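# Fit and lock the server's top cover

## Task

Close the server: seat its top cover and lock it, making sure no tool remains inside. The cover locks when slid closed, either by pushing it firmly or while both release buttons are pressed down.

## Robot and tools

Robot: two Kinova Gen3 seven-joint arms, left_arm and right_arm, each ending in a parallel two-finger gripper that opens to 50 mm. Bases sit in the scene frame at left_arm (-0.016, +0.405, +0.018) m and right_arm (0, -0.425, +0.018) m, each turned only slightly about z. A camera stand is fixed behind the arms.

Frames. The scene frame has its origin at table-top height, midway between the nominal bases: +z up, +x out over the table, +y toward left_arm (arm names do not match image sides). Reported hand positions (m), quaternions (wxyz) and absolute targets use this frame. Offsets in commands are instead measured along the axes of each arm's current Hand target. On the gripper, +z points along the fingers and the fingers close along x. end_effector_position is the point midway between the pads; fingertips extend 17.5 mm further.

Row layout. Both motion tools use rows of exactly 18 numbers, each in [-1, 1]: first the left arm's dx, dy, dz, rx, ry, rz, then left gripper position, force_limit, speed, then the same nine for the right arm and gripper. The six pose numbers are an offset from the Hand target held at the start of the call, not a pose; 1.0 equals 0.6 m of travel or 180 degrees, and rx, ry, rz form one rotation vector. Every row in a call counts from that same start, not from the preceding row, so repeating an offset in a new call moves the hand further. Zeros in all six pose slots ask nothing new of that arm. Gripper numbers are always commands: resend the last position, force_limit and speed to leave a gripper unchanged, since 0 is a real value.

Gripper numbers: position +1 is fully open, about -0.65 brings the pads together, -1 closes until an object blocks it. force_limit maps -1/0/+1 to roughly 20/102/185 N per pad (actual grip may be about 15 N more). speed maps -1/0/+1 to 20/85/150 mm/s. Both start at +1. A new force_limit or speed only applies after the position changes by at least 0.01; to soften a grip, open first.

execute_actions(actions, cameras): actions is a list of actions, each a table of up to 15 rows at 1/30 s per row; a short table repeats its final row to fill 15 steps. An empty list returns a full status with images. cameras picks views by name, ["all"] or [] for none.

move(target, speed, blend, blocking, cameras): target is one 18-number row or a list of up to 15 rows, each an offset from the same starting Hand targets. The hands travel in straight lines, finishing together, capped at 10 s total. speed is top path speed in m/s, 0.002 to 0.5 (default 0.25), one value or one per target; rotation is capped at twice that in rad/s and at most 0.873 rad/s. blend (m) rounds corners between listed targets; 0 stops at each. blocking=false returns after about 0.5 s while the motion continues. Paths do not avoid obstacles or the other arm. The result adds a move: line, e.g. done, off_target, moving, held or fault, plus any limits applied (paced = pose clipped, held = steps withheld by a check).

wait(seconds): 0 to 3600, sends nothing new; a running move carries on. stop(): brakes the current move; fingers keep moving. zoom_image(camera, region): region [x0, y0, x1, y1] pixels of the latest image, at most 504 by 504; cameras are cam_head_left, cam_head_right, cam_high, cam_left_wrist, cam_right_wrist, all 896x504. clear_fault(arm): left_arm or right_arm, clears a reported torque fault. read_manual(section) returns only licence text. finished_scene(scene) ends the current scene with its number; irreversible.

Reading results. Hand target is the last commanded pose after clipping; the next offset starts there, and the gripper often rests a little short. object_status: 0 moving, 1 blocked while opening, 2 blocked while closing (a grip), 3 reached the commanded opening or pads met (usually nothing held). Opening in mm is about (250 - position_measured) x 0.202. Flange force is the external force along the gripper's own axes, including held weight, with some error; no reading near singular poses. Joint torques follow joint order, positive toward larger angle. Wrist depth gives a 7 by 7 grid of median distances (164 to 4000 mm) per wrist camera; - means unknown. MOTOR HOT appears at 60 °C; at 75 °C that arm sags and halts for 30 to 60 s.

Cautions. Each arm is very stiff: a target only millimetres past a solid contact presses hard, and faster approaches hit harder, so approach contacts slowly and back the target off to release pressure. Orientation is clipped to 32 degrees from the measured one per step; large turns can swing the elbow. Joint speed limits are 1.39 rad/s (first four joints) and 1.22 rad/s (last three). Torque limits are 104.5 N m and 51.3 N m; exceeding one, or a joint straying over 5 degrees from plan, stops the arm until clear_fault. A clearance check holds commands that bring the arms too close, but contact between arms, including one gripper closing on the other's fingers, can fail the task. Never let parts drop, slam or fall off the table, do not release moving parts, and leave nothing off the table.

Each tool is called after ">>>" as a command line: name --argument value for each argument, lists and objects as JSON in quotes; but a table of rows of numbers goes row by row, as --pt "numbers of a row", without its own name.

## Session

>>> execute_actions --actions '[]'

>>> zoom_image --camera "cam_high" --region '[320, 140, 620, 400]'

>>> zoom_image --camera "cam_head_left" --region '[330, 220, 590, 430]'

Scene clock: 0.00 s.
left_arm: end_effector_position=(+0.4538, +0.1206, +0.1682) position_measured=3 object_status=3 end_effector_quat_wxyz=(-0.200, +0.725, +0.658, -0.029) | right_arm: end_effector_position=(+0.2913, -0.0549, +0.2272) position_measured=2 object_status=3 end_effector_quat_wxyz=(-0.175, -0.002, +0.831, +0.528)
Joint positions: left_arm=[0.543 1.058 -0.093 0.63 0.006 1.856 1.973] | right_arm=[0.229 0.748 -0.642 2.009 -1.106 0.881 3.731]
Joint velocities: within noise
Joint torques (N m): no reading
Motor temperatures (°C): left_arm=[36 38 34 41 39 44 42] | right_arm=[37 39 36 32 48 42 42]
Flange force (N): no reading
Wrist depth (mm): cam_left_wrist=[348 363 378 412 432 454 491 / 338 351 367 401 415 435 464 / 331 351 372 387 401 418 444 / 333 346 361 375 386 405 425 / 324 336 349 356 376 394 412 / 307 307 310 349 365 382 400 / 298 306 301 337 348 368 383] | cam_right_wrist=[333 344 356 382 409 474 501 / 374 394 404 435 508 546 588 / 415 454 492 536 588 644 711 / 434 526 564 634 693 771 2947 / 560 617 694 782 702 709 2858 / 675 765 891 1006 711 664 2883 / 856 985 1155 3172 3282 641 3623]
Hand target: left_arm +0.4538, +0.1206, +0.1682; -0.200, +0.725, +0.658, -0.029 | right_arm +0.2913, -0.0549, +0.2272; -0.175, -0.002, +0.831, +0.528
Tool commands: left_gripper/position=+1.0 left_gripper/force_limit=+1.0 left_gripper/speed=+1.0 right_gripper/position=+1.0 right_gripper/force_limit=+1.0 right_gripper/speed=+1.0

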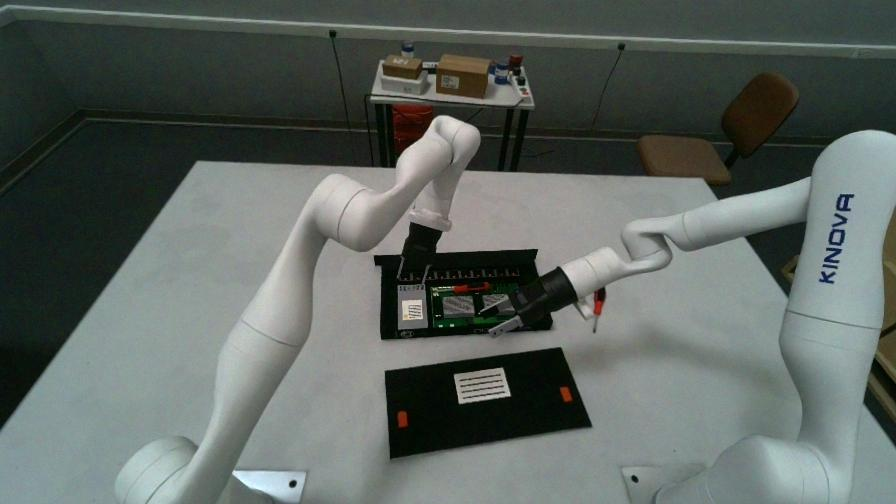

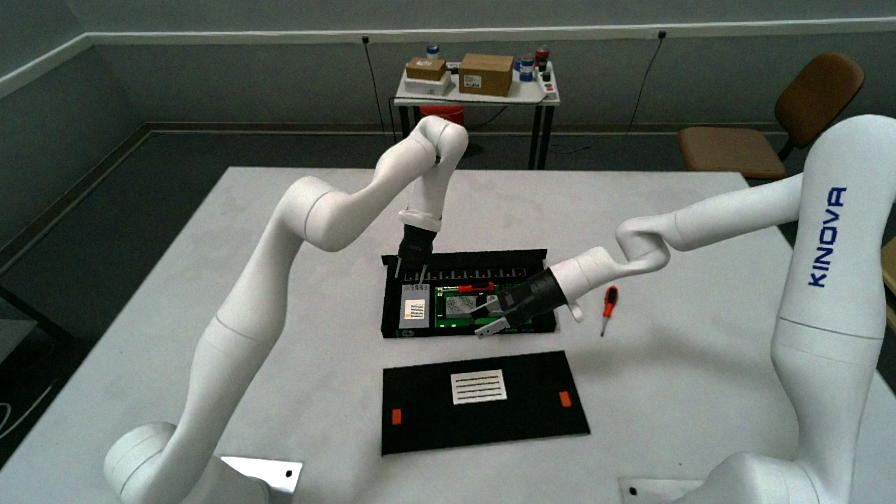

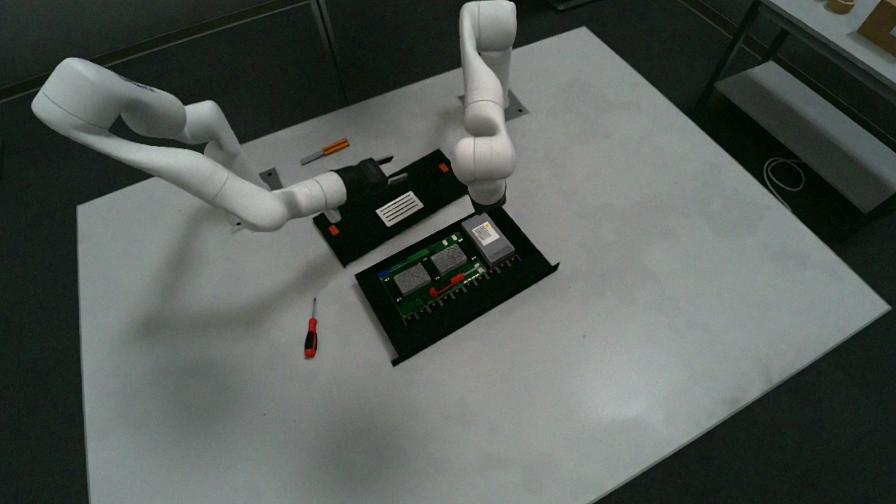

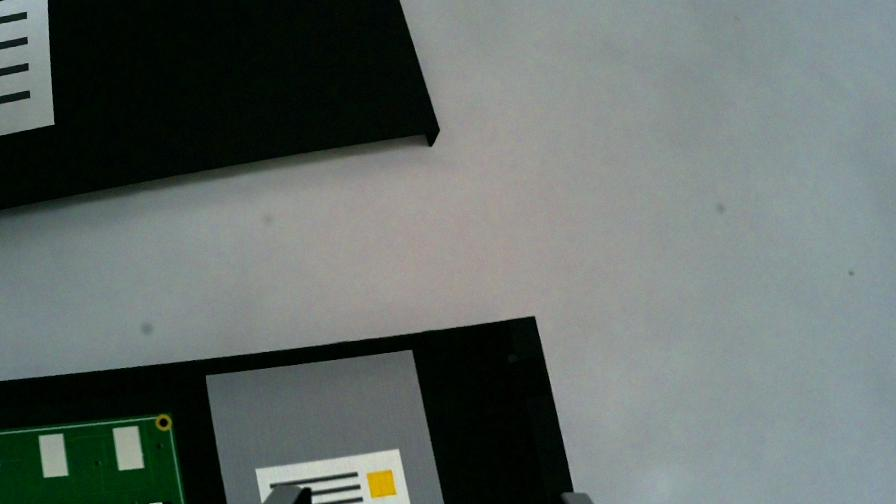

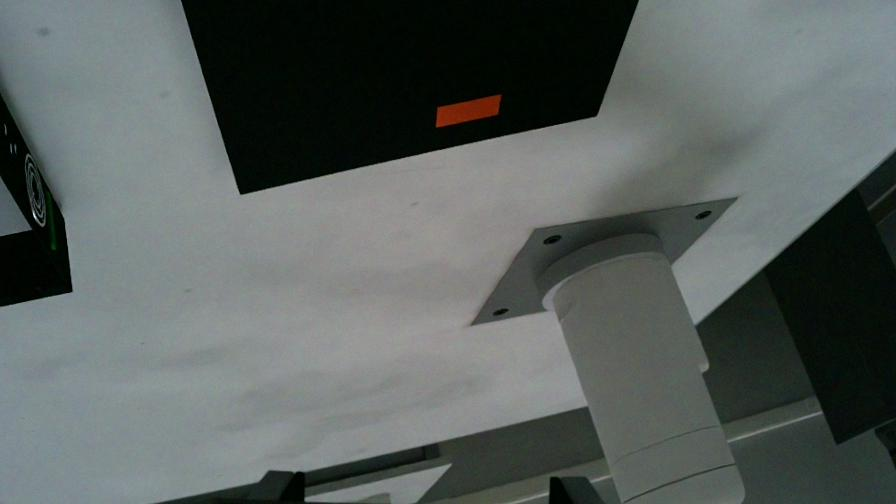

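Scaled by 1.680 from the camera's image (finer frame: 1280x720).

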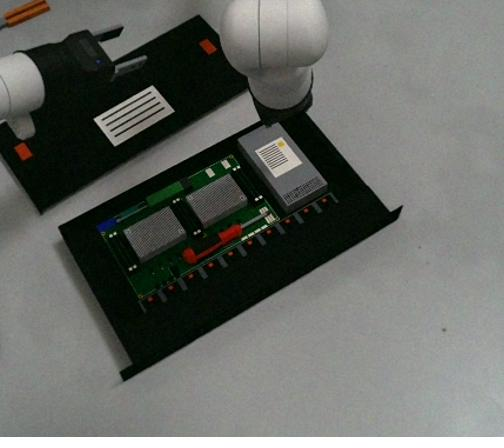

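Scaled by 1.938 from the camera's image (finer frame: 1280x720).

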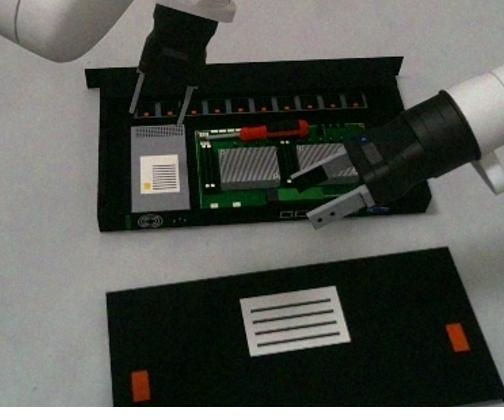

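>>> move --target '[0.3654,-0.3065,0.0495,-0.0209,-0.1442,-0.5227,1,1,1,0.098,-0.071,-0.409,0.3566,-0.1182,0.0014,1,1,1]' --speed 0.3

Scene clock: 5.80 s.
left_arm: end_effector_position=(+0.3004, +0.3498, +0.2499) position_measured=3 object_status=3 end_effector_quat_wxyz=(+0.000, +0.000, +1.000, +0.000) | right_arm: end_effector_position=(+0.3005, -0.3000, +0.3001) position_measured=2 object_status=3 end_effector_quat_wxyz=(+0.000, +0.000, +1.000, +0.000)
Joint positions: left_arm=[0.574 0.12 -0.55 1.927 0.069 1.113 3.156] | right_arm=[-0.035 0.072 -0.413 1.799 0.03 1.277 2.638]
Joint torques (N m): left_arm=[0.4 -9.54 -1.18 -8.62 0.11 -0.22 -0.35] | right_arm=[0.31 -11.31 -0.66 -11.18 0.5 0.36 -0.26]
Flange force (N): left_arm=[1.8 -1.1 -2.2] | right_arm=[2.5 -2.1 7.2]
Wrist depth (mm): cam_left_wrist=[412 408 417 419 421 422 423 / 415 418 418 419 419 422 422 / 416 416 418 417 420 422 422 / 415 414 417 417 419 420 421 / 413 414 416 417 417 419 419 / 415 414 415 416 415 417 418 / 412 412 414 415 417 416 416] | cam_right_wrist=[463 465 466 468 468 470 469 / 464 465 466 466 467 469 473 / 462 464 467 467 467 470 469 / 465 465 464 466 468 469 468 / 463 463 465 467 467 470 470 / 463 463 465 464 467 467 473 / 462 463 465 452 453 469 470]
Hand target: left_arm +0.3004, +0.3498, +0.2499; +0.000, +0.000, +1.000, +0.000 | right_arm +0.3005, -0.3000, +0.3001; +0.000, +0.000, +1.000, +0.000
Off the commanded pose: left_arm 0.000 m, 0 deg | right_arm 0.000 m, 0 deg.
move: done

>>> move --pt "0 0 0 0 0 0 1 1 1 -0.125 0.208 -0.1 0 0 0.5 1 1 1" --pt "0 0 0 0 0 0 1 1 1 -0.25 0.4167 -0.2 0 0 0.999 1 1 1" --speed 0.35 --blend '[0.05,0]' --cameras '["cam_right_wrist","cam_high"]'

>>> zoom_image --camera "cam_right_wrist" --region '[380, 0, 880, 504]'

Scene clock: 11.30 s.
left_arm: end_effector_position=(+0.3004, +0.3498, +0.2499) position_measured=3 object_status=3 end_effector_quat_wxyz=(+0.000, +0.000, +1.000, +0.000) | right_arm: end_effector_position=(+0.4500, -0.0502, +0.4196) position_measured=2 object_status=3 end_effector_quat_wxyz=(-0.006, +1.000, +0.002, +0.007)
Joint positions: left_arm=[0.574 0.12 -0.55 1.927 0.069 1.113 3.156] | right_arm=[-0.69 0.832 0.019 0.188 -0.016 2.103 -0.73]
Joint torques (N m): left_arm=[0.42 -9.74 -1.22 -8.7 0.1 -0.23 -0.28] | right_arm=[0.28 -25.22 -0.01 -10.23 0.44 0.23 -0.18]
Flange force (N): left_arm=[1.3 -0.9 -1.6] | right_arm=no reading
Wrist depth (mm): cam_left_wrist=[413 408 419 419 422 423 424 / 416 418 417 419 419 422 423 / 415 416 417 418 418 420 422 / 415 415 417 417 417 420 420 / 414 416 415 416 418 417 418 / 413 415 414 416 417 419 418 / 413 412 414 415 415 417 417] | cam_right_wrist=[570 570 584 560 562 545 598 / 569 570 561 560 561 547 597 / 566 570 586 562 581 546 597 / 567 567 586 560 572 547 597 / 564 566 583 560 561 544 594 / 564 566 583 558 560 545 594 / 566 563 582 556 578 544 590]
Hand target: left_arm +0.3004, +0.3498, +0.2499; +0.000, +0.000, +1.000, +0.000 | right_arm +0.4504, -0.0499, +0.4201; +0.000, +1.000, +0.002, +0.000
Off the commanded pose: left_arm 0.000 m, 0 deg | right_arm 0.001 m, 1 deg.
joint sent to its limit (right arm) — joint 6 (wrist pitch), upper limit. The joint targets still meet the commanded pose.
move: done
Images, in order (width x height): cam_high 896x504, cam_right_wrist 896x504.

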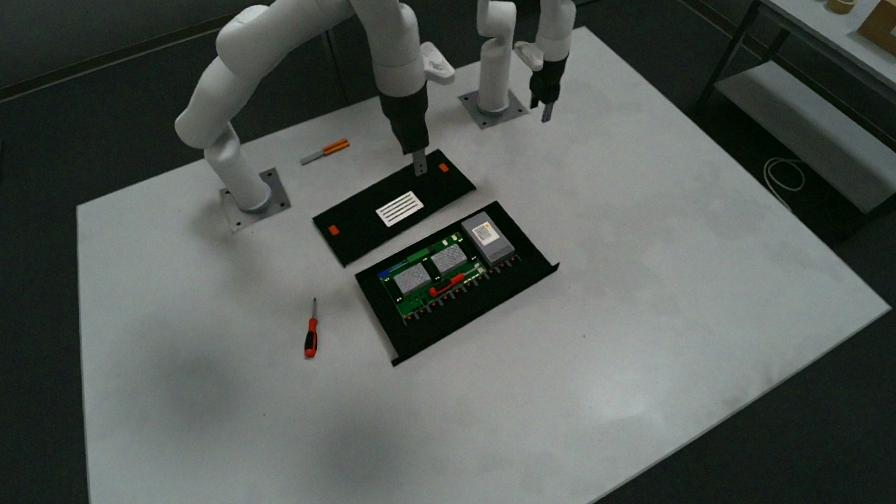

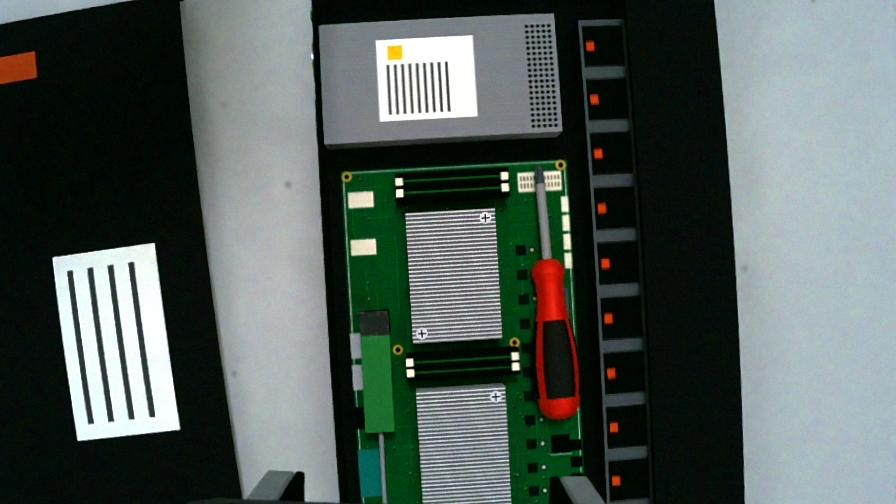

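Scaled by 1.000.

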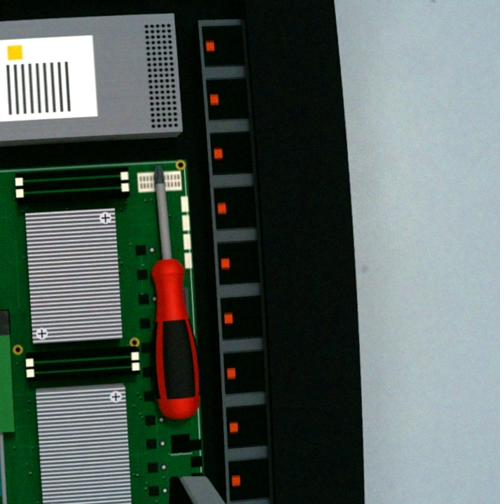

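>>> move --target '[0,0,0,0,0,0,1,1,1,0.1133,-0.1183,0.45,0,0,-0.0278,-0.19,0,0]' --speed 0.25 --cameras '["cam_right_wrist"]'

Scene clock: 13.77 s.
left_arm: end_effector_position=(+0.3004, +0.3498, +0.2499) position_measured=3 object_status=3 end_effector_quat_wxyz=(+0.000, +0.000, +1.000, +0.000) | right_arm: end_effector_position=(+0.5179, +0.0214, +0.1501) position_measured=181 object_status=3 end_effector_quat_wxyz=(+0.000, +0.999, +0.046, +0.000)
Joint positions: left_arm=[0.574 0.12 -0.55 1.927 0.069 1.113 3.156] | right_arm=[-0.696 1.074 -0.007 0.568 0.006 1.5 -0.658]
Joint torques (N m): left_arm=[0.46 -9.69 -1.2 -8.69 0.11 -0.23 -0.3] | right_arm=[0.32 -29.57 -0.13 -11.6 0.3 0.33 -0.21]
Flange force (N): left_arm=[1.4 -0.9 -1.8] | right_arm=[-11.6 8.0 6.8]
Wrist depth (mm): cam_left_wrist=[414 409 420 420 421 422 423 / 417 415 418 419 420 423 423 / 416 417 418 420 419 419 422 / 415 415 415 416 418 418 419 / 414 414 415 417 418 418 420 / 413 414 416 415 416 416 419 / 413 413 415 416 415 417 417] | cam_right_wrist=[284 284 285 285 291 270 317 / 284 284 285 286 286 270 318 / 283 283 285 285 286 270 317 / 306 310 310 311 286 270 317 / 306 297 288 307 285 270 317 / 305 286 286 306 285 270 316 / 305 286 286 306 285 269 317]
Hand target: left_arm +0.3004, +0.3498, +0.2499; +0.000, +0.000, +1.000, +0.000 | right_arm +0.5179, +0.0214, +0.1501; +0.000, +0.999, +0.046, +0.000
Off the commanded pose: left_arm 0.000 m, 0 deg | right_arm 0.000 m, 0 deg.
move: done

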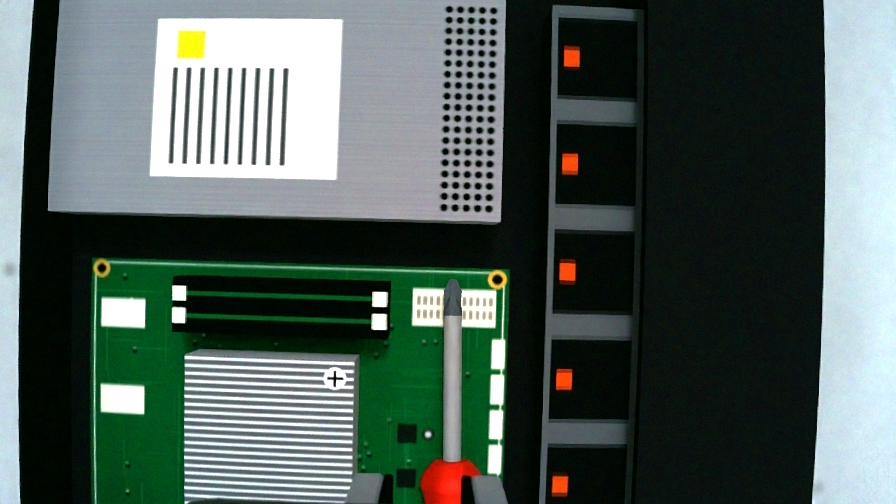

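>>> move --pt "0 0 0 0 0 0 1 1 1 0.0122 0 0.14 0 0 0 -0.19 0 0" --pt "0 0 0 0 0 0 1 1 1 0.0122 0 0.2018 0 0 0 -0.19 0 0" --speed '[0.2,0.06]' --cameras '["cam_right_wrist"]'

Scene clock: 15.73 s.
left_arm: end_effector_position=(+0.3004, +0.3498, +0.2499) position_measured=3 object_status=3 end_effector_quat_wxyz=(+0.000, +0.000, +1.000, +0.000) | right_arm: end_effector_position=(+0.5251, +0.0221, +0.0290) position_measured=181 object_status=3 end_effector_quat_wxyz=(+0.000, +0.999, +0.046, +0.000)
Joint positions: left_arm=[0.574 0.12 -0.55 1.927 0.069 1.113 3.156] | right_arm=[-0.688 1.192 -0.012 0.698 0.012 1.252 -0.654]
Joint torques (N m): left_arm=[0.44 -9.71 -1.19 -8.68 0.08 -0.22 -0.28] | right_arm=[0.27 -30.03 -0.1 -11.1 0.34 0.25 -0.24]
Flange force (N): left_arm=[1.3 -0.8 -1.7] | right_arm=[-9.9 6.9 3.8]
Wrist depth (mm): cam_left_wrist=[413 409 418 419 420 421 422 / 417 416 419 418 419 421 422 / 416 419 417 418 419 419 421 / 414 416 418 417 418 419 419 / 414 416 416 417 418 418 419 / 413 415 416 416 416 416 419 / 412 413 414 415 416 417 417] | cam_right_wrist=[- - - - 190 - - / - - - - 189 - - / - 189 - 190 187 - - / 189 189 189 190 190 - - / 167 167 185 185 190 - - / 169 167 185 186 190 - - / 165 165 185 185 182 - -]
Hand target: left_arm +0.3004, +0.3498, +0.2499; +0.000, +0.000, +1.000, +0.000 | right_arm +0.5251, +0.0221, +0.0290; +0.000, +0.999, +0.046, +0.000
Off the commanded pose: left_arm 0.000 m, 0 deg | right_arm 0.000 m, 0 deg.
move: done

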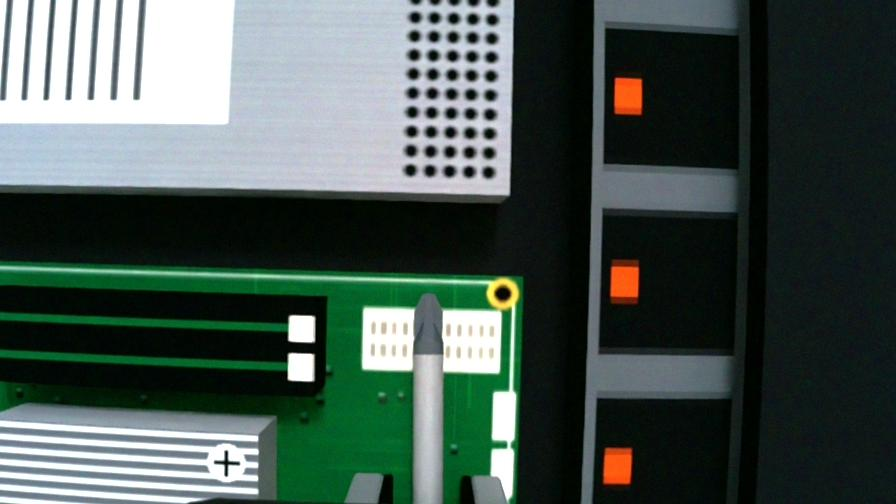

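>>> move --target '[0,0,0,0,0,0,1,1,1,0,0,0,0,0,0,-1,-0.5,0]'

>>> move --pt "0 0 0 0 0 0 1 1 1 0 0 -0.2 0 0 0 -1 -0.5 0" --pt "0 0 0 0 0 0 1 1 1 -0.4413 0.699 -0.2 0 0 0 -1 -0.5 0" --pt "0 0 0 0 0 0 1 1 1 -0.4413 0.699 -0.03 0 0 0 -1 -0.5 0" --pt "0 0 0 0 0 0 1 1 1 -0.4413 0.699 0.0117 0 0 0 -1 -0.5 0" --speed '[0.15,0.35,0.2,0.04]' --blend '[0.03,0.03,0,0]' --cameras '["cam_right_wrist","cam_high"]'

Scene clock: 16.53 s.
left_arm: end_effector_position=(+0.3004, +0.3498, +0.2499) position_measured=3 object_status=3 end_effector_quat_wxyz=(+0.000, +0.000, +1.000, +0.000) | right_arm: end_effector_position=(+0.5251, +0.0220, +0.0290) position_measured=227 object_status=2 end_effector_quat_wxyz=(+0.000, +0.999, +0.046, +0.000)
Joint positions: left_arm=[0.574 0.12 -0.55 1.927 0.069 1.113 3.156] | right_arm=[-0.688 1.192 -0.012 0.698 0.012 1.252 -0.654]
Joint torques (N m): left_arm=[0.42 -9.74 -1.19 -8.7 0.1 -0.23 -0.28] | right_arm=[0.29 -29.57 -0.11 -10.93 0.32 0.31 -0.21]
Flange force (N): left_arm=[1.3 -0.9 -1.7] | right_arm=[-10.3 7.1 3.3]
Wrist depth (mm): cam_left_wrist=[413 409 419 420 421 422 423 / 416 417 418 419 420 421 421 / 416 417 418 418 419 420 421 / 415 416 417 417 418 419 420 / 413 414 416 416 416 418 420 / 412 414 417 415 416 418 418 / 413 414 415 414 415 415 417] | cam_right_wrist=[- - - - 190 - - / - - - - 188 - - / - 189 - 190 187 - - / 189 189 189 189 190 - - / 166 167 185 186 190 - - / 169 167 185 186 190 - - / - 165 185 185 182 - -]
Hand target: left_arm +0.3004, +0.3498, +0.2499; +0.000, +0.000, +1.000, +0.000 | right_arm +0.5251, +0.0221, +0.0290; +0.000, +0.999, +0.046, +0.000
Off the commanded pose: left_arm 0.000 m, 0 deg | right_arm 0.000 m, 0 deg.
move: done

Scene clock: 20.97 s.
left_arm: end_effector_position=(+0.3004, +0.3498, +0.2499) position_measured=3 object_status=3 end_effector_quat_wxyz=(+0.000, +0.000, +1.000, +0.000) | right_arm: end_effector_position=(+0.2996, -0.4197, +0.0220) position_measured=227 object_status=2 end_effector_quat_wxyz=(+0.000, +0.999, +0.046, +0.000)
Joint positions: left_arm=[0.574 0.12 -0.55 1.927 0.069 1.113 3.156] | right_arm=[-0.069 0.564 0.023 2.34 -0.054 0.238 0.046]
Joint torques (N m): left_arm=[0.46 -9.72 -1.16 -8.69 0.1 -0.24 -0.32] | right_arm=[0.25 -14.77 -0.11 -4.2 0.35 0.31 -0.19]
Flange force (N): left_arm=[1.3 -0.9 -1.8] | right_arm=[-5.9 -1.3 6.5]
Wrist depth (mm): cam_left_wrist=[413 408 419 419 420 421 423 / 417 418 419 420 420 420 421 / 416 416 418 417 419 419 421 / 415 415 418 416 418 419 421 / 414 415 416 418 418 418 420 / 413 414 414 418 417 419 419 / 412 412 414 414 415 416 417] | cam_right_wrist=[187 188 188 188 189 189 190 / 187 188 188 188 189 189 190 / 187 188 188 188 189 189 190 / 187 187 188 188 189 189 190 / 187 188 188 188 188 189 189 / 187 187 187 188 189 189 189 / 187 187 187 188 189 189 190]
Hand target: left_arm +0.3004, +0.3498, +0.2499; +0.000, +0.000, +1.000, +0.000 | right_arm +0.2996, -0.4197, +0.0220; +0.000, +0.999, +0.046, +0.000
Off the commanded pose: left_arm 0.000 m, 0 deg | right_arm 0.000 m, 0 deg.
move: done
Images, in order (width x height): cam_high 896x504, cam_right_wrist 896x504.

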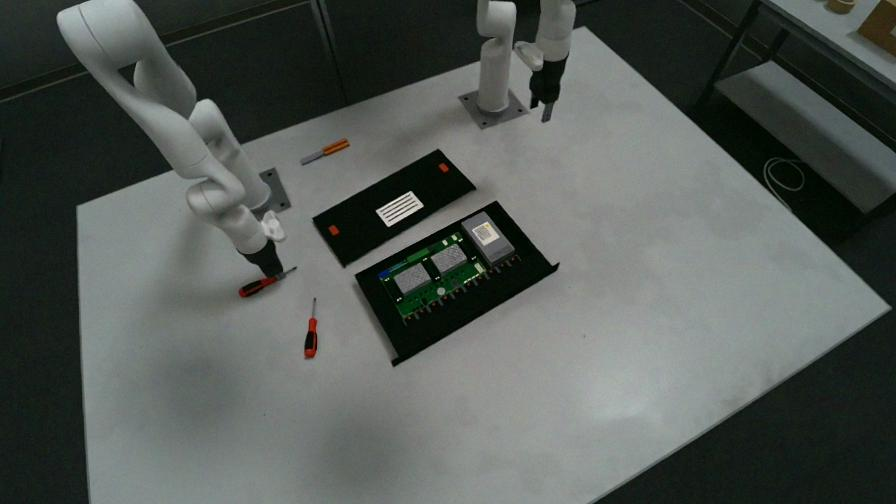

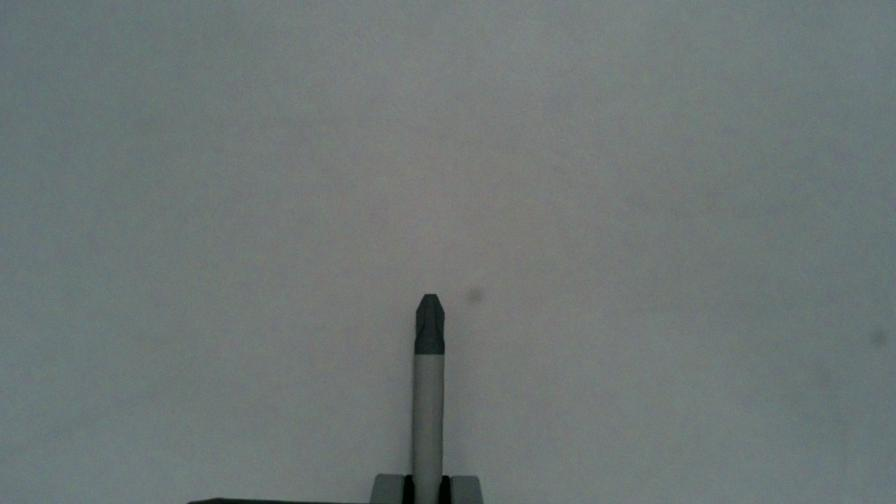

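>>> move --pt "0 0 0 0 0 0 1 1 1 0 0 0.0033 0 0 0 -1 -0.5 0" --pt "0 0 0 0 0 0 1 1 1 0 0 0.0033 0 0 0 -0.1 0 -0.8" --pt "0 0 0 0 0 0 1 1 1 0 0 -0.15 0 0 0 -0.2 0 0" --pt "0 0 0 0 0 0 1 1 1 0.2365 -0.4797 -0.2133 0 0 0 -0.2 0 0" --speed '[0.03,0.1,0.2,0.35]' --blend '[0,0,0.03,0]' --cameras '["cam_right_wrist"]'

Scene clock: 25.77 s.
left_arm: end_effector_position=(+0.3004, +0.3498, +0.2499) position_measured=3 object_status=3 end_effector_quat_wxyz=(+0.000, +0.000, +1.000, +0.000) | right_arm: end_effector_position=(+0.4148, -0.1202, +0.1500) position_measured=182 object_status=3 end_effector_quat_wxyz=(+0.000, +0.999, +0.046, +0.000)
Joint positions: left_arm=[0.574 0.12 -0.55 1.927 0.069 1.113 3.156] | right_arm=[-0.628 0.624 -0.008 1.493 0.005 1.025 -0.594]
Joint torques (N m): left_arm=[0.46 -9.71 -1.21 -8.7 0.11 -0.24 -0.26] | right_arm=[0.32 -22.08 -0.21 -10.24 0.3 0.48 -0.22]
Flange force (N): left_arm=[1.3 -0.8 -1.7] | right_arm=[-4.9 2.8 6.3]
Wrist depth (mm): cam_left_wrist=[413 409 419 421 419 421 425 / 415 418 419 419 419 420 423 / 416 418 417 420 419 420 421 / 414 416 417 417 417 418 422 / 414 416 416 417 417 418 418 / 413 415 414 417 417 419 418 / 412 413 414 415 416 417 416] | cam_right_wrist=[299 315 315 308 289 289 310 / 299 315 315 307 289 289 310 / 299 315 315 290 288 289 310 / 299 315 316 307 308 309 309 / 298 314 314 307 288 294 309 / 299 315 315 308 288 288 308 / 298 314 315 307 288 288 309]
Hand target: left_arm +0.3004, +0.3498, +0.2499; +0.000, +0.000, +1.000, +0.000 | right_arm +0.4148, -0.1201, +0.1500; +0.000, +0.999, +0.046, +0.000
Off the commanded pose: left_arm 0.000 m, 0 deg | right_arm 0.000 m, 0 deg.
move: done; blend cut to 0 m at target 3

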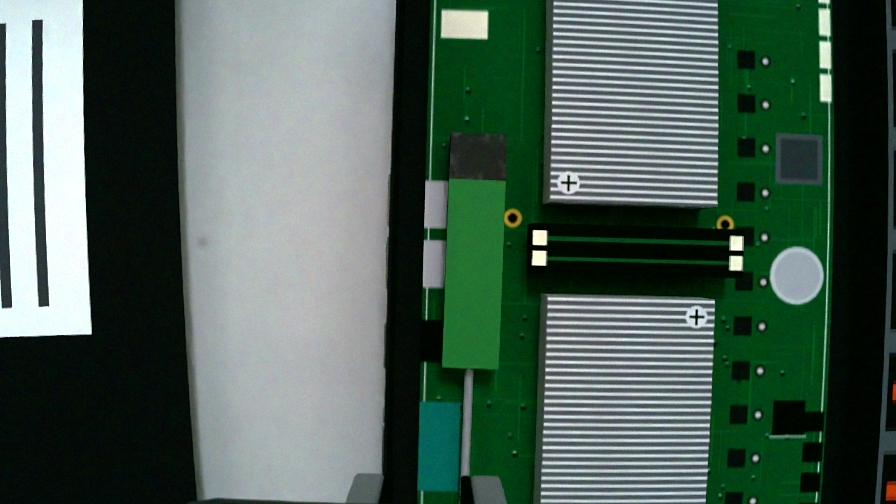

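>>> move --target '[0,0,0,0,0,0,1,1,1,0.0205,-0.0067,0.14,0,0,0.0128,-0.2,0,0]' --speed 0.15 --cameras '["cam_right_wrist"]'

Scene clock: 27.00 s.
left_arm: end_effector_position=(+0.3004, +0.3498, +0.2499) position_measured=3 object_status=3 end_effector_quat_wxyz=(+0.000, +0.000, +1.000, +0.000) | right_arm: end_effector_position=(+0.4266, -0.1150, +0.0660) position_measured=182 object_status=3 end_effector_quat_wxyz=(+0.000, +1.000, +0.025, +0.000)
Joint positions: left_arm=[0.574 0.12 -0.55 1.927 0.069 1.113 3.156] | right_arm=[-0.626 0.767 0 1.53 0 0.845 -0.624]
Joint torques (N m): left_arm=[0.45 -9.69 -1.18 -8.69 0.09 -0.24 -0.29] | right_arm=[0.34 -23.05 -0.2 -8.94 0.33 0.11 -0.19]
Flange force (N): left_arm=[1.4 -0.8 -1.8] | right_arm=[-4.4 2.4 3.9]
Wrist depth (mm): cam_left_wrist=[413 409 419 419 420 421 422 / 416 417 420 420 420 422 420 / 416 416 417 419 420 420 421 / 415 415 416 417 419 420 420 / 414 414 415 416 418 418 419 / 412 415 415 416 418 417 418 / 412 413 414 414 416 417 418] | cam_right_wrist=[230 231 223 224 204 204 225 / 230 231 227 224 204 204 225 / 230 231 228 206 204 224 225 / 230 230 231 205 206 206 225 / 230 230 231 205 204 204 224 / 230 231 231 205 204 204 225 / 230 231 227 223 204 204 224]
Hand target: left_arm +0.3004, +0.3498, +0.2499; +0.000, +0.000, +1.000, +0.000 | right_arm +0.4266, -0.1150, +0.0660; +0.000, +1.000, +0.025, +0.000
Off the commanded pose: left_arm 0.000 m, 0 deg | right_arm 0.000 m, 0 deg.
move: done

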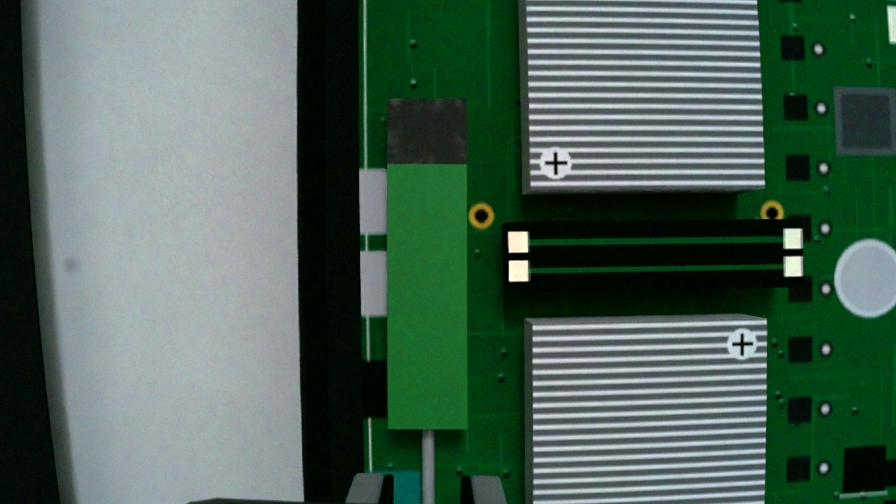

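>>> move --target '[0,0,0,0,0,0,1,1,1,0,0,0.0633,0,0,0,-0.2,0,0]' --speed 0.06 --cameras '["cam_right_wrist"]'

>>> move --target '[0,0,0,0,0,0,1,1,1,0,0,0,0,0,0,-1,-0.5,-0.8]' --cameras '["cam_right_wrist"]'

Scene clock: 28.37 s.
left_arm: end_effector_position=(+0.3004, +0.3498, +0.2499) position_measured=3 object_status=3 end_effector_quat_wxyz=(+0.000, +0.000, +1.000, +0.000) | right_arm: end_effector_position=(+0.4266, -0.1150, +0.0281) position_measured=182 object_status=3 end_effector_quat_wxyz=(+0.000, +1.000, +0.025, +0.000)
Joint positions: left_arm=[0.574 0.12 -0.55 1.927 0.069 1.113 3.156] | right_arm=[-0.625 0.83 -0.001 1.552 0.001 0.76 -0.624]
Joint torques (N m): left_arm=[0.44 -9.7 -1.2 -8.66 0.09 -0.24 -0.29] | right_arm=[0.25 -23.18 -0.1 -8.67 0.31 0.22 -0.23]
Flange force (N): left_arm=[1.3 -0.9 -1.8] | right_arm=[-6.0 3.7 3.6]
Wrist depth (mm): cam_left_wrist=[413 409 418 419 422 421 423 / 416 417 419 420 420 420 422 / 416 416 416 418 419 419 422 / 415 414 416 416 416 420 419 / 414 414 417 417 418 419 418 / 413 414 416 416 417 418 418 / 412 413 415 414 415 418 416] | cam_right_wrist=[193 193 189 186 166 166 167 / 193 193 189 168 166 166 166 / 193 193 189 168 186 186 186 / 192 193 189 167 168 168 168 / 192 193 189 168 175 172 171 / 192 193 189 168 166 166 166 / 192 193 189 167 166 166 166]
Hand target: left_arm +0.3004, +0.3498, +0.2499; +0.000, +0.000, +1.000, +0.000 | right_arm +0.4266, -0.1150, +0.0280; +0.000, +1.000, +0.025, +0.000
Off the commanded pose: left_arm 0.000 m, 0 deg | right_arm 0.000 m, 0 deg.
move: done

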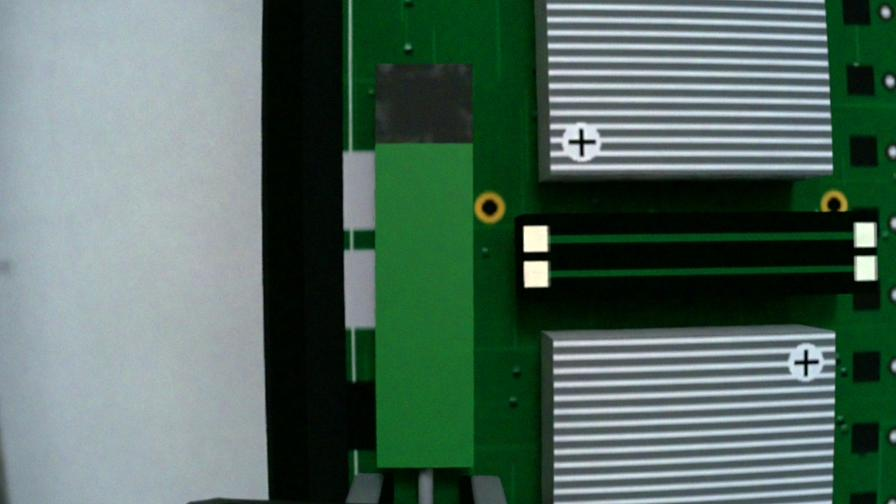

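Scene clock: 28.93 s.
left_arm: end_effector_position=(+0.3004, +0.3498, +0.2499) position_measured=3 object_status=3 end_effector_quat_wxyz=(+0.000, +0.000, +1.000, +0.000) | right_arm: end_effector_position=(+0.4266, -0.1150, +0.0280) position_measured=242 object_status=0 end_effector_quat_wxyz=(+0.000, +1.000, +0.025, +0.000)
Joint positions: left_arm=[0.574 0.12 -0.55 1.927 0.069 1.113 3.156] | right_arm=[-0.625 0.83 -0.001 1.552 0.001 0.76 -0.624]
Joint torques (N m): left_arm=[0.41 -9.7 -1.19 -8.69 0.11 -0.24 -0.3] | right_arm=[0.31 -23.07 -0.1 -8.52 0.34 0.22 -0.23]
Flange force (N): left_arm=[1.4 -0.9 -1.8] | right_arm=[-5.7 3.3 3.4]
Wrist depth (mm): cam_left_wrist=[412 408 419 420 421 421 423 / 416 418 418 421 419 421 421 / 414 416 416 418 418 421 421 / 414 416 417 417 419 418 420 / 414 415 417 416 416 418 418 / 413 415 415 416 416 417 418 / 412 412 414 416 415 416 417] | cam_right_wrist=[193 193 189 186 166 166 166 / 193 193 189 168 166 166 167 / 193 193 189 168 186 186 187 / 192 193 189 167 168 168 168 / 192 193 189 167 175 172 171 / 192 192 189 167 166 166 166 / 192 193 189 167 166 166 166]
Hand target: left_arm +0.3004, +0.3498, +0.2499; +0.000, +0.000, +1.000, +0.000 | right_arm +0.4266, -0.1150, +0.0280; +0.000, +1.000, +0.025, +0.000
Off the commanded pose: left_arm 0.000 m, 0 deg | right_arm 0.000 m, 0 deg.
move: done

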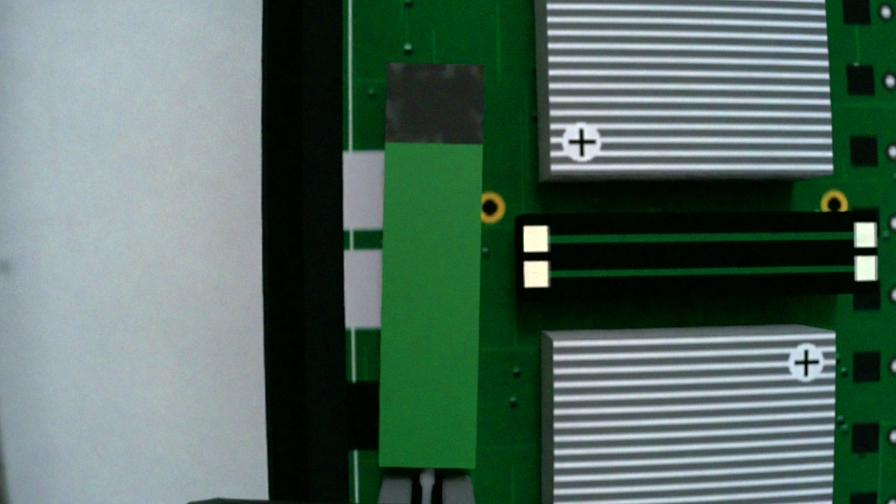

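>>> move --pt "0 0 0 0 0 0 1 1 1 0 0 -0.18 0 0 0 -1 -0.5 -0.8" --pt "0 0 0 0 0 0 1 1 1 -0.1397 0.5688 -0.18 0 0 0 -1 -0.5 -0.8" --pt "0 0 0 0 0 0 1 1 1 -0.1397 0.5688 -0.03 0 0 0 -1 -0.5 -0.8" --pt "0 0 0 0 0 0 1 1 1 -0.1397 0.5688 0.0125 0 0 0 -1 -0.5 -0.8" --speed '[0.12,0.35,0.2,0.04]' --blend '[0.02,0.03,0,0]' --cameras '["cam_right_wrist","cam_high"]'

Scene clock: 32.90 s.
left_arm: end_effector_position=(+0.3004, +0.3498, +0.2499) position_measured=3 object_status=3 end_effector_quat_wxyz=(+0.000, +0.000, +1.000, +0.000) | right_arm: end_effector_position=(+0.3603, -0.4601, +0.0205) position_measured=242 object_status=2 end_effector_quat_wxyz=(+0.000, +1.000, +0.025, +0.000)
Joint positions: left_arm=[0.574 0.12 -0.55 1.927 0.069 1.113 3.156] | right_arm=[0.046 0.626 0.044 2.142 -0.071 0.375 0.15]
Joint torques (N m): left_arm=[0.42 -9.7 -1.18 -8.67 0.09 -0.24 -0.3] | right_arm=[0.32 -16.97 0.13 -5.49 0.33 0.39 -0.2]
Flange force (N): left_arm=[1.3 -0.9 -1.8] | right_arm=[-6.0 -1.6 5.4]
Wrist depth (mm): cam_left_wrist=[413 408 419 420 419 420 421 / 415 416 419 420 421 421 423 / 414 417 418 420 419 419 420 / 414 415 415 417 419 419 420 / 414 414 416 417 418 419 419 / 414 414 416 417 416 417 418 / 413 413 415 416 416 416 417] | cam_right_wrist=[185 186 186 187 187 188 188 / 186 186 186 168 187 188 188 / 185 186 186 168 187 187 188 / 185 186 186 168 187 188 188 / 185 186 186 167 187 187 188 / 185 186 186 167 187 187 188 / 185 185 186 168 187 187 188]
Hand target: left_arm +0.3004, +0.3498, +0.2499; +0.000, +0.000, +1.000, +0.000 | right_arm +0.3602, -0.4601, +0.0205; +0.000, +1.000, +0.025, +0.000
Off the commanded pose: left_arm 0.000 m, 0 deg | right_arm 0.000 m, 0 deg.
move: done
Images, in order (width x height): cam_high 896x504, cam_right_wrist 896x504.

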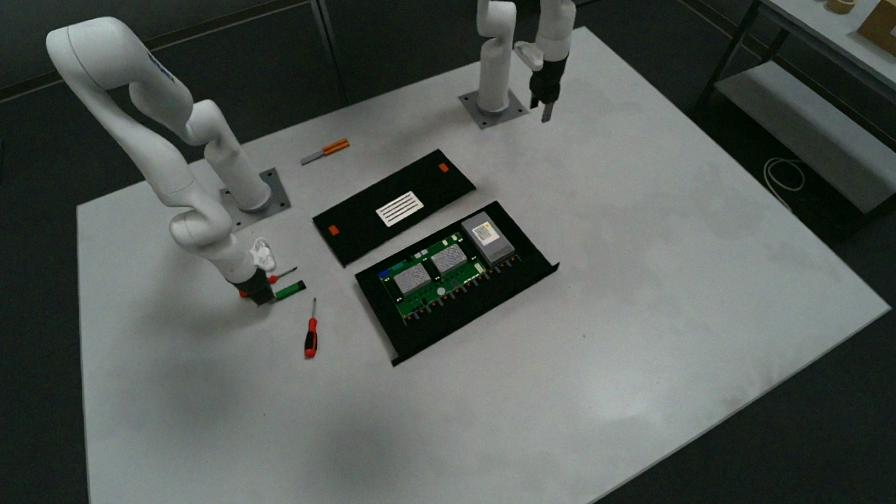

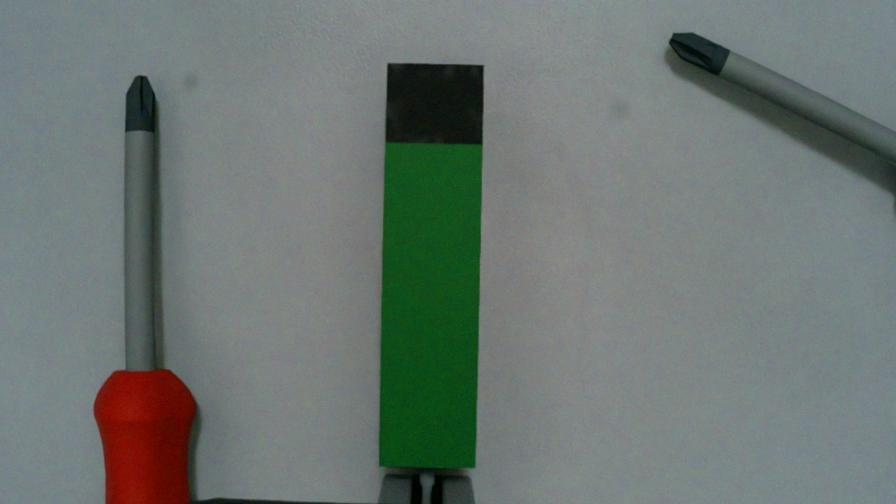

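>>> move --pt "0 0 0 0 0 0 1 1 1 0 0 0 0 0 0 -0.2 0 -0.8" --pt "0.05 -0.1 0.03 0 0 -0.02 1 1 1 0 0 -0.13 0 0 0 -0.2 0 -0.8" --pt "0.134 -0.266 0.083 0 0 -0.038 1 1 1 -0.134 -0.3238 -0.3 0 0 -0.0217 1 1 1" --speed '[0.1,0.2,0.3]' --cameras '["cam_left_wrist","cam_right_wrist","cam_head_left"]'

Scene clock: 36.97 s.
left_arm: end_effector_position=(+0.2199, +0.1903, +0.2001) position_measured=3 object_status=3 end_effector_quat_wxyz=(+0.000, -0.059, +0.998, +0.000) | right_arm: end_effector_position=(+0.2702, -0.2702, +0.2006) position_measured=3 object_status=3 end_effector_quat_wxyz=(+0.000, +0.998, +0.059, +0.000)
Joint positions: left_arm=[0.94 0.17 -0.341 2.043 0.07 0.939 3.84] | right_arm=[-0.468 0.142 -0.092 2.069 0.016 0.931 -0.498]
Joint torques (N m): left_arm=[0.43 -10.63 -1.04 -7.85 0.07 -0.28 -0.31] | right_arm=[0.31 -11.84 -0.5 -9.68 0.35 0.28 -0.21]
Flange force (N): left_arm=[1.2 0.0 -1.9] | right_arm=[-2.6 1.9 7.0]
Wrist depth (mm): cam_left_wrist=[359 368 354 354 355 356 372 / 338 367 355 355 355 355 372 / 336 367 354 353 354 353 371 / 344 366 351 352 354 354 370 / 361 366 351 353 352 354 370 / 365 366 367 366 367 368 367 / 363 364 365 365 367 367 369] | cam_right_wrist=[365 351 351 352 353 370 361 / 365 351 351 352 353 369 362 / 365 350 352 352 353 369 362 / 365 350 351 352 352 368 362 / 365 350 351 351 352 369 365 / 364 365 351 351 353 368 369 / 365 365 365 366 367 368 368]
Hand target: left_arm +0.2199, +0.1903, +0.2001; +0.000, -0.059, +0.998, +0.000 | right_arm +0.2702, -0.2702, +0.2006; +0.000, +0.998, +0.059, +0.000
Off the commanded pose: left_arm 0.000 m, 0 deg | right_arm 0.000 m, 0 deg.
move: done
Images, in order (width x height): cam_head_left 896x504, cam_left_wrist 896x504, cam_right_wrist 896x504.

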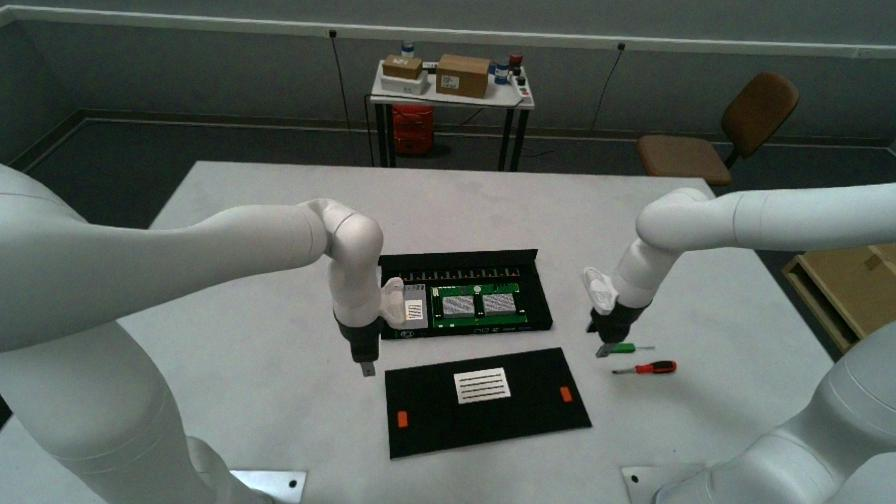

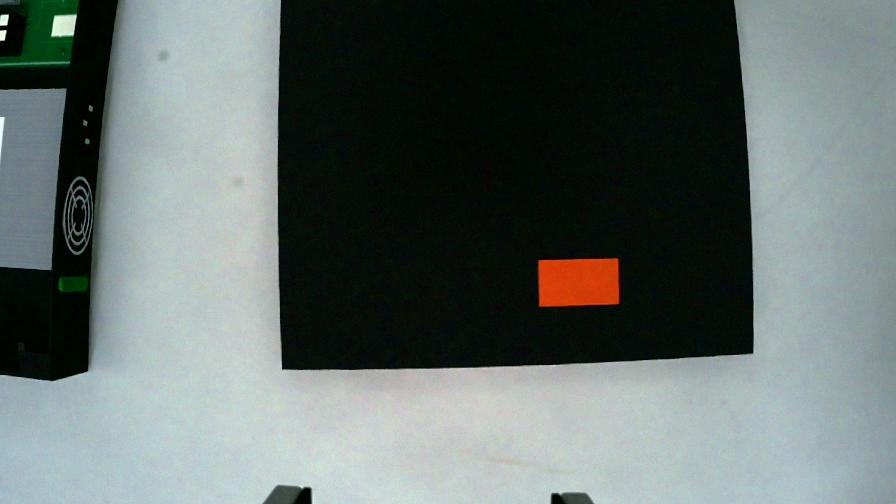

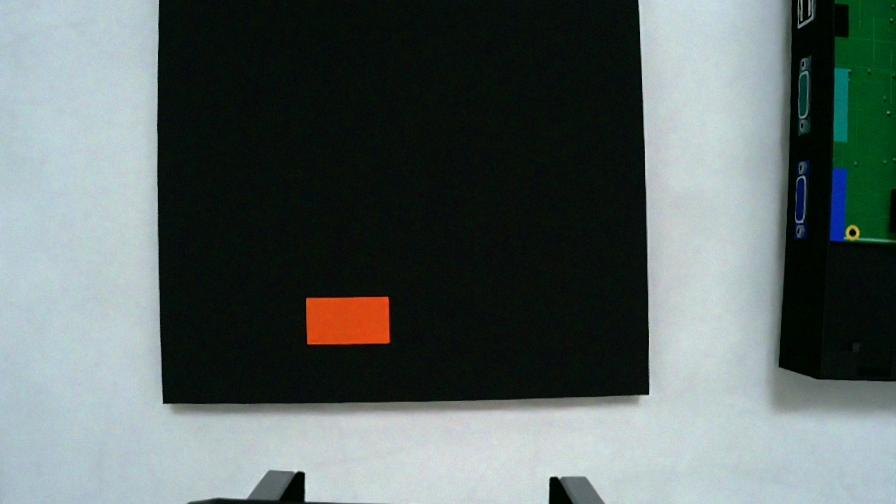

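>>> move --pt "0.0585 0.0002 0.2 0 0 -0.0072 1 1 1 -0.0205 0.0373 0.2 0 0 -0.0072 1 1 1" --pt "0.0585 0.0002 0.2993 0 0 -0.0072 1 1 1 -0.0205 0.0373 0.3002 0 0 -0.0072 1 1 1" --speed '[0.2,0.08]' --cameras '["cam_left_wrist","cam_right_wrist"]'

Scene clock: 39.83 s.
left_arm: end_effector_position=(+0.1850, +0.1863, +0.0206) position_measured=3 object_status=3 end_effector_quat_wxyz=(+0.000, -0.071, +0.997, +0.000) | right_arm: end_effector_position=(+0.2605, -0.2939, +0.0205) position_measured=3 object_status=3 end_effector_quat_wxyz=(+0.000, +0.997, +0.071, +0.000)
Joint positions: left_arm=[0.836 0.568 -0.146 2.346 0.329 0.245 3.694] | right_arm=[-0.473 0.562 -0.038 2.365 0.092 0.216 -0.501]
Joint torques (N m): left_arm=[0.32 -13.16 -1.03 -2.29 0.05 -0.44 -0.3] | right_arm=[0.28 -14.33 -0.31 -3.96 0.35 0.37 -0.2]
Flange force (N): left_arm=[-0.2 0.6 -1.4] | right_arm=[-6.5 1.1 6.8]
Wrist depth (mm): cam_left_wrist=[172 173 173 174 174 175 175 / 172 173 173 174 174 174 174 / 172 172 173 173 174 174 174 / 172 172 172 173 173 173 174 / 171 172 172 172 173 173 173 / 171 171 172 172 172 173 173 / 186 186 186 186 187 187 188] | cam_right_wrist=[171 171 171 172 172 173 173 / 171 171 172 172 172 173 173 / 171 171 171 172 172 173 173 / 171 171 171 172 172 173 173 / 171 171 171 172 172 172 173 / 170 171 171 172 172 172 173 / 185 186 186 187 187 187 188]
Hand target: left_arm +0.1850, +0.1863, +0.0205; +0.000, -0.071, +0.997, +0.000 | right_arm +0.2605, -0.2939, +0.0204; +0.000, +0.997, +0.071, +0.000
Off the commanded pose: left_arm 0.000 m, 0 deg | right_arm 0.000 m, 0 deg.
move: done

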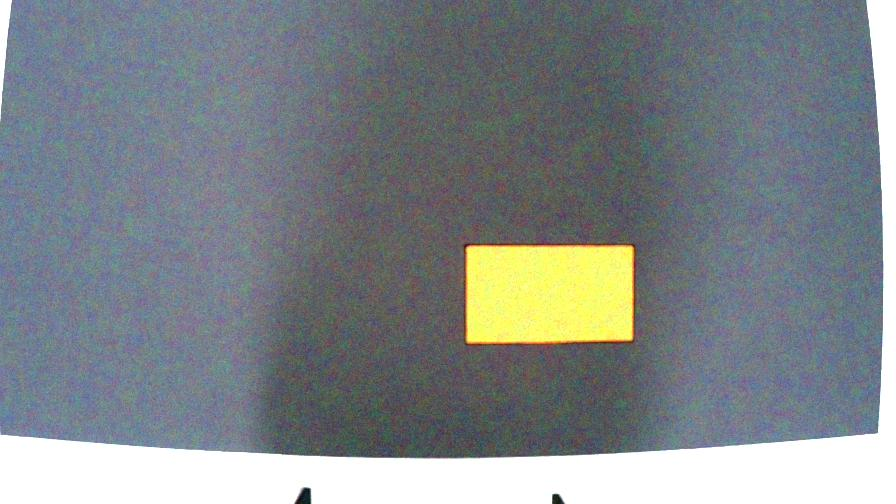

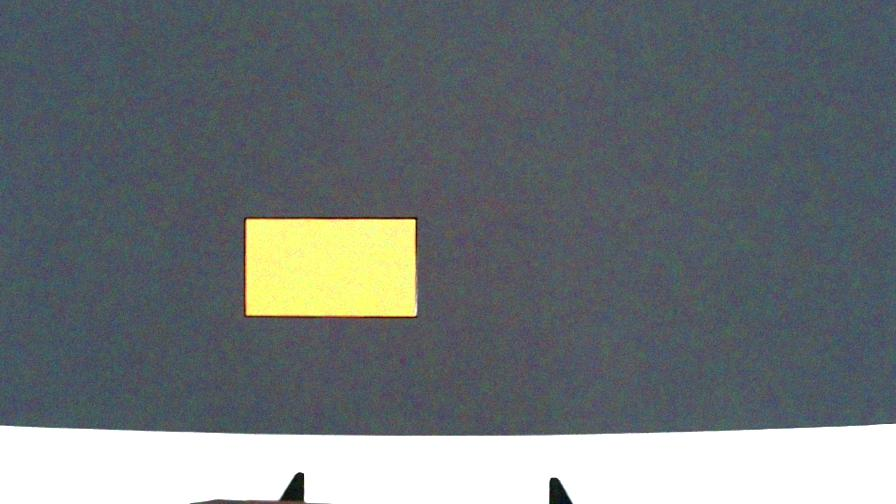

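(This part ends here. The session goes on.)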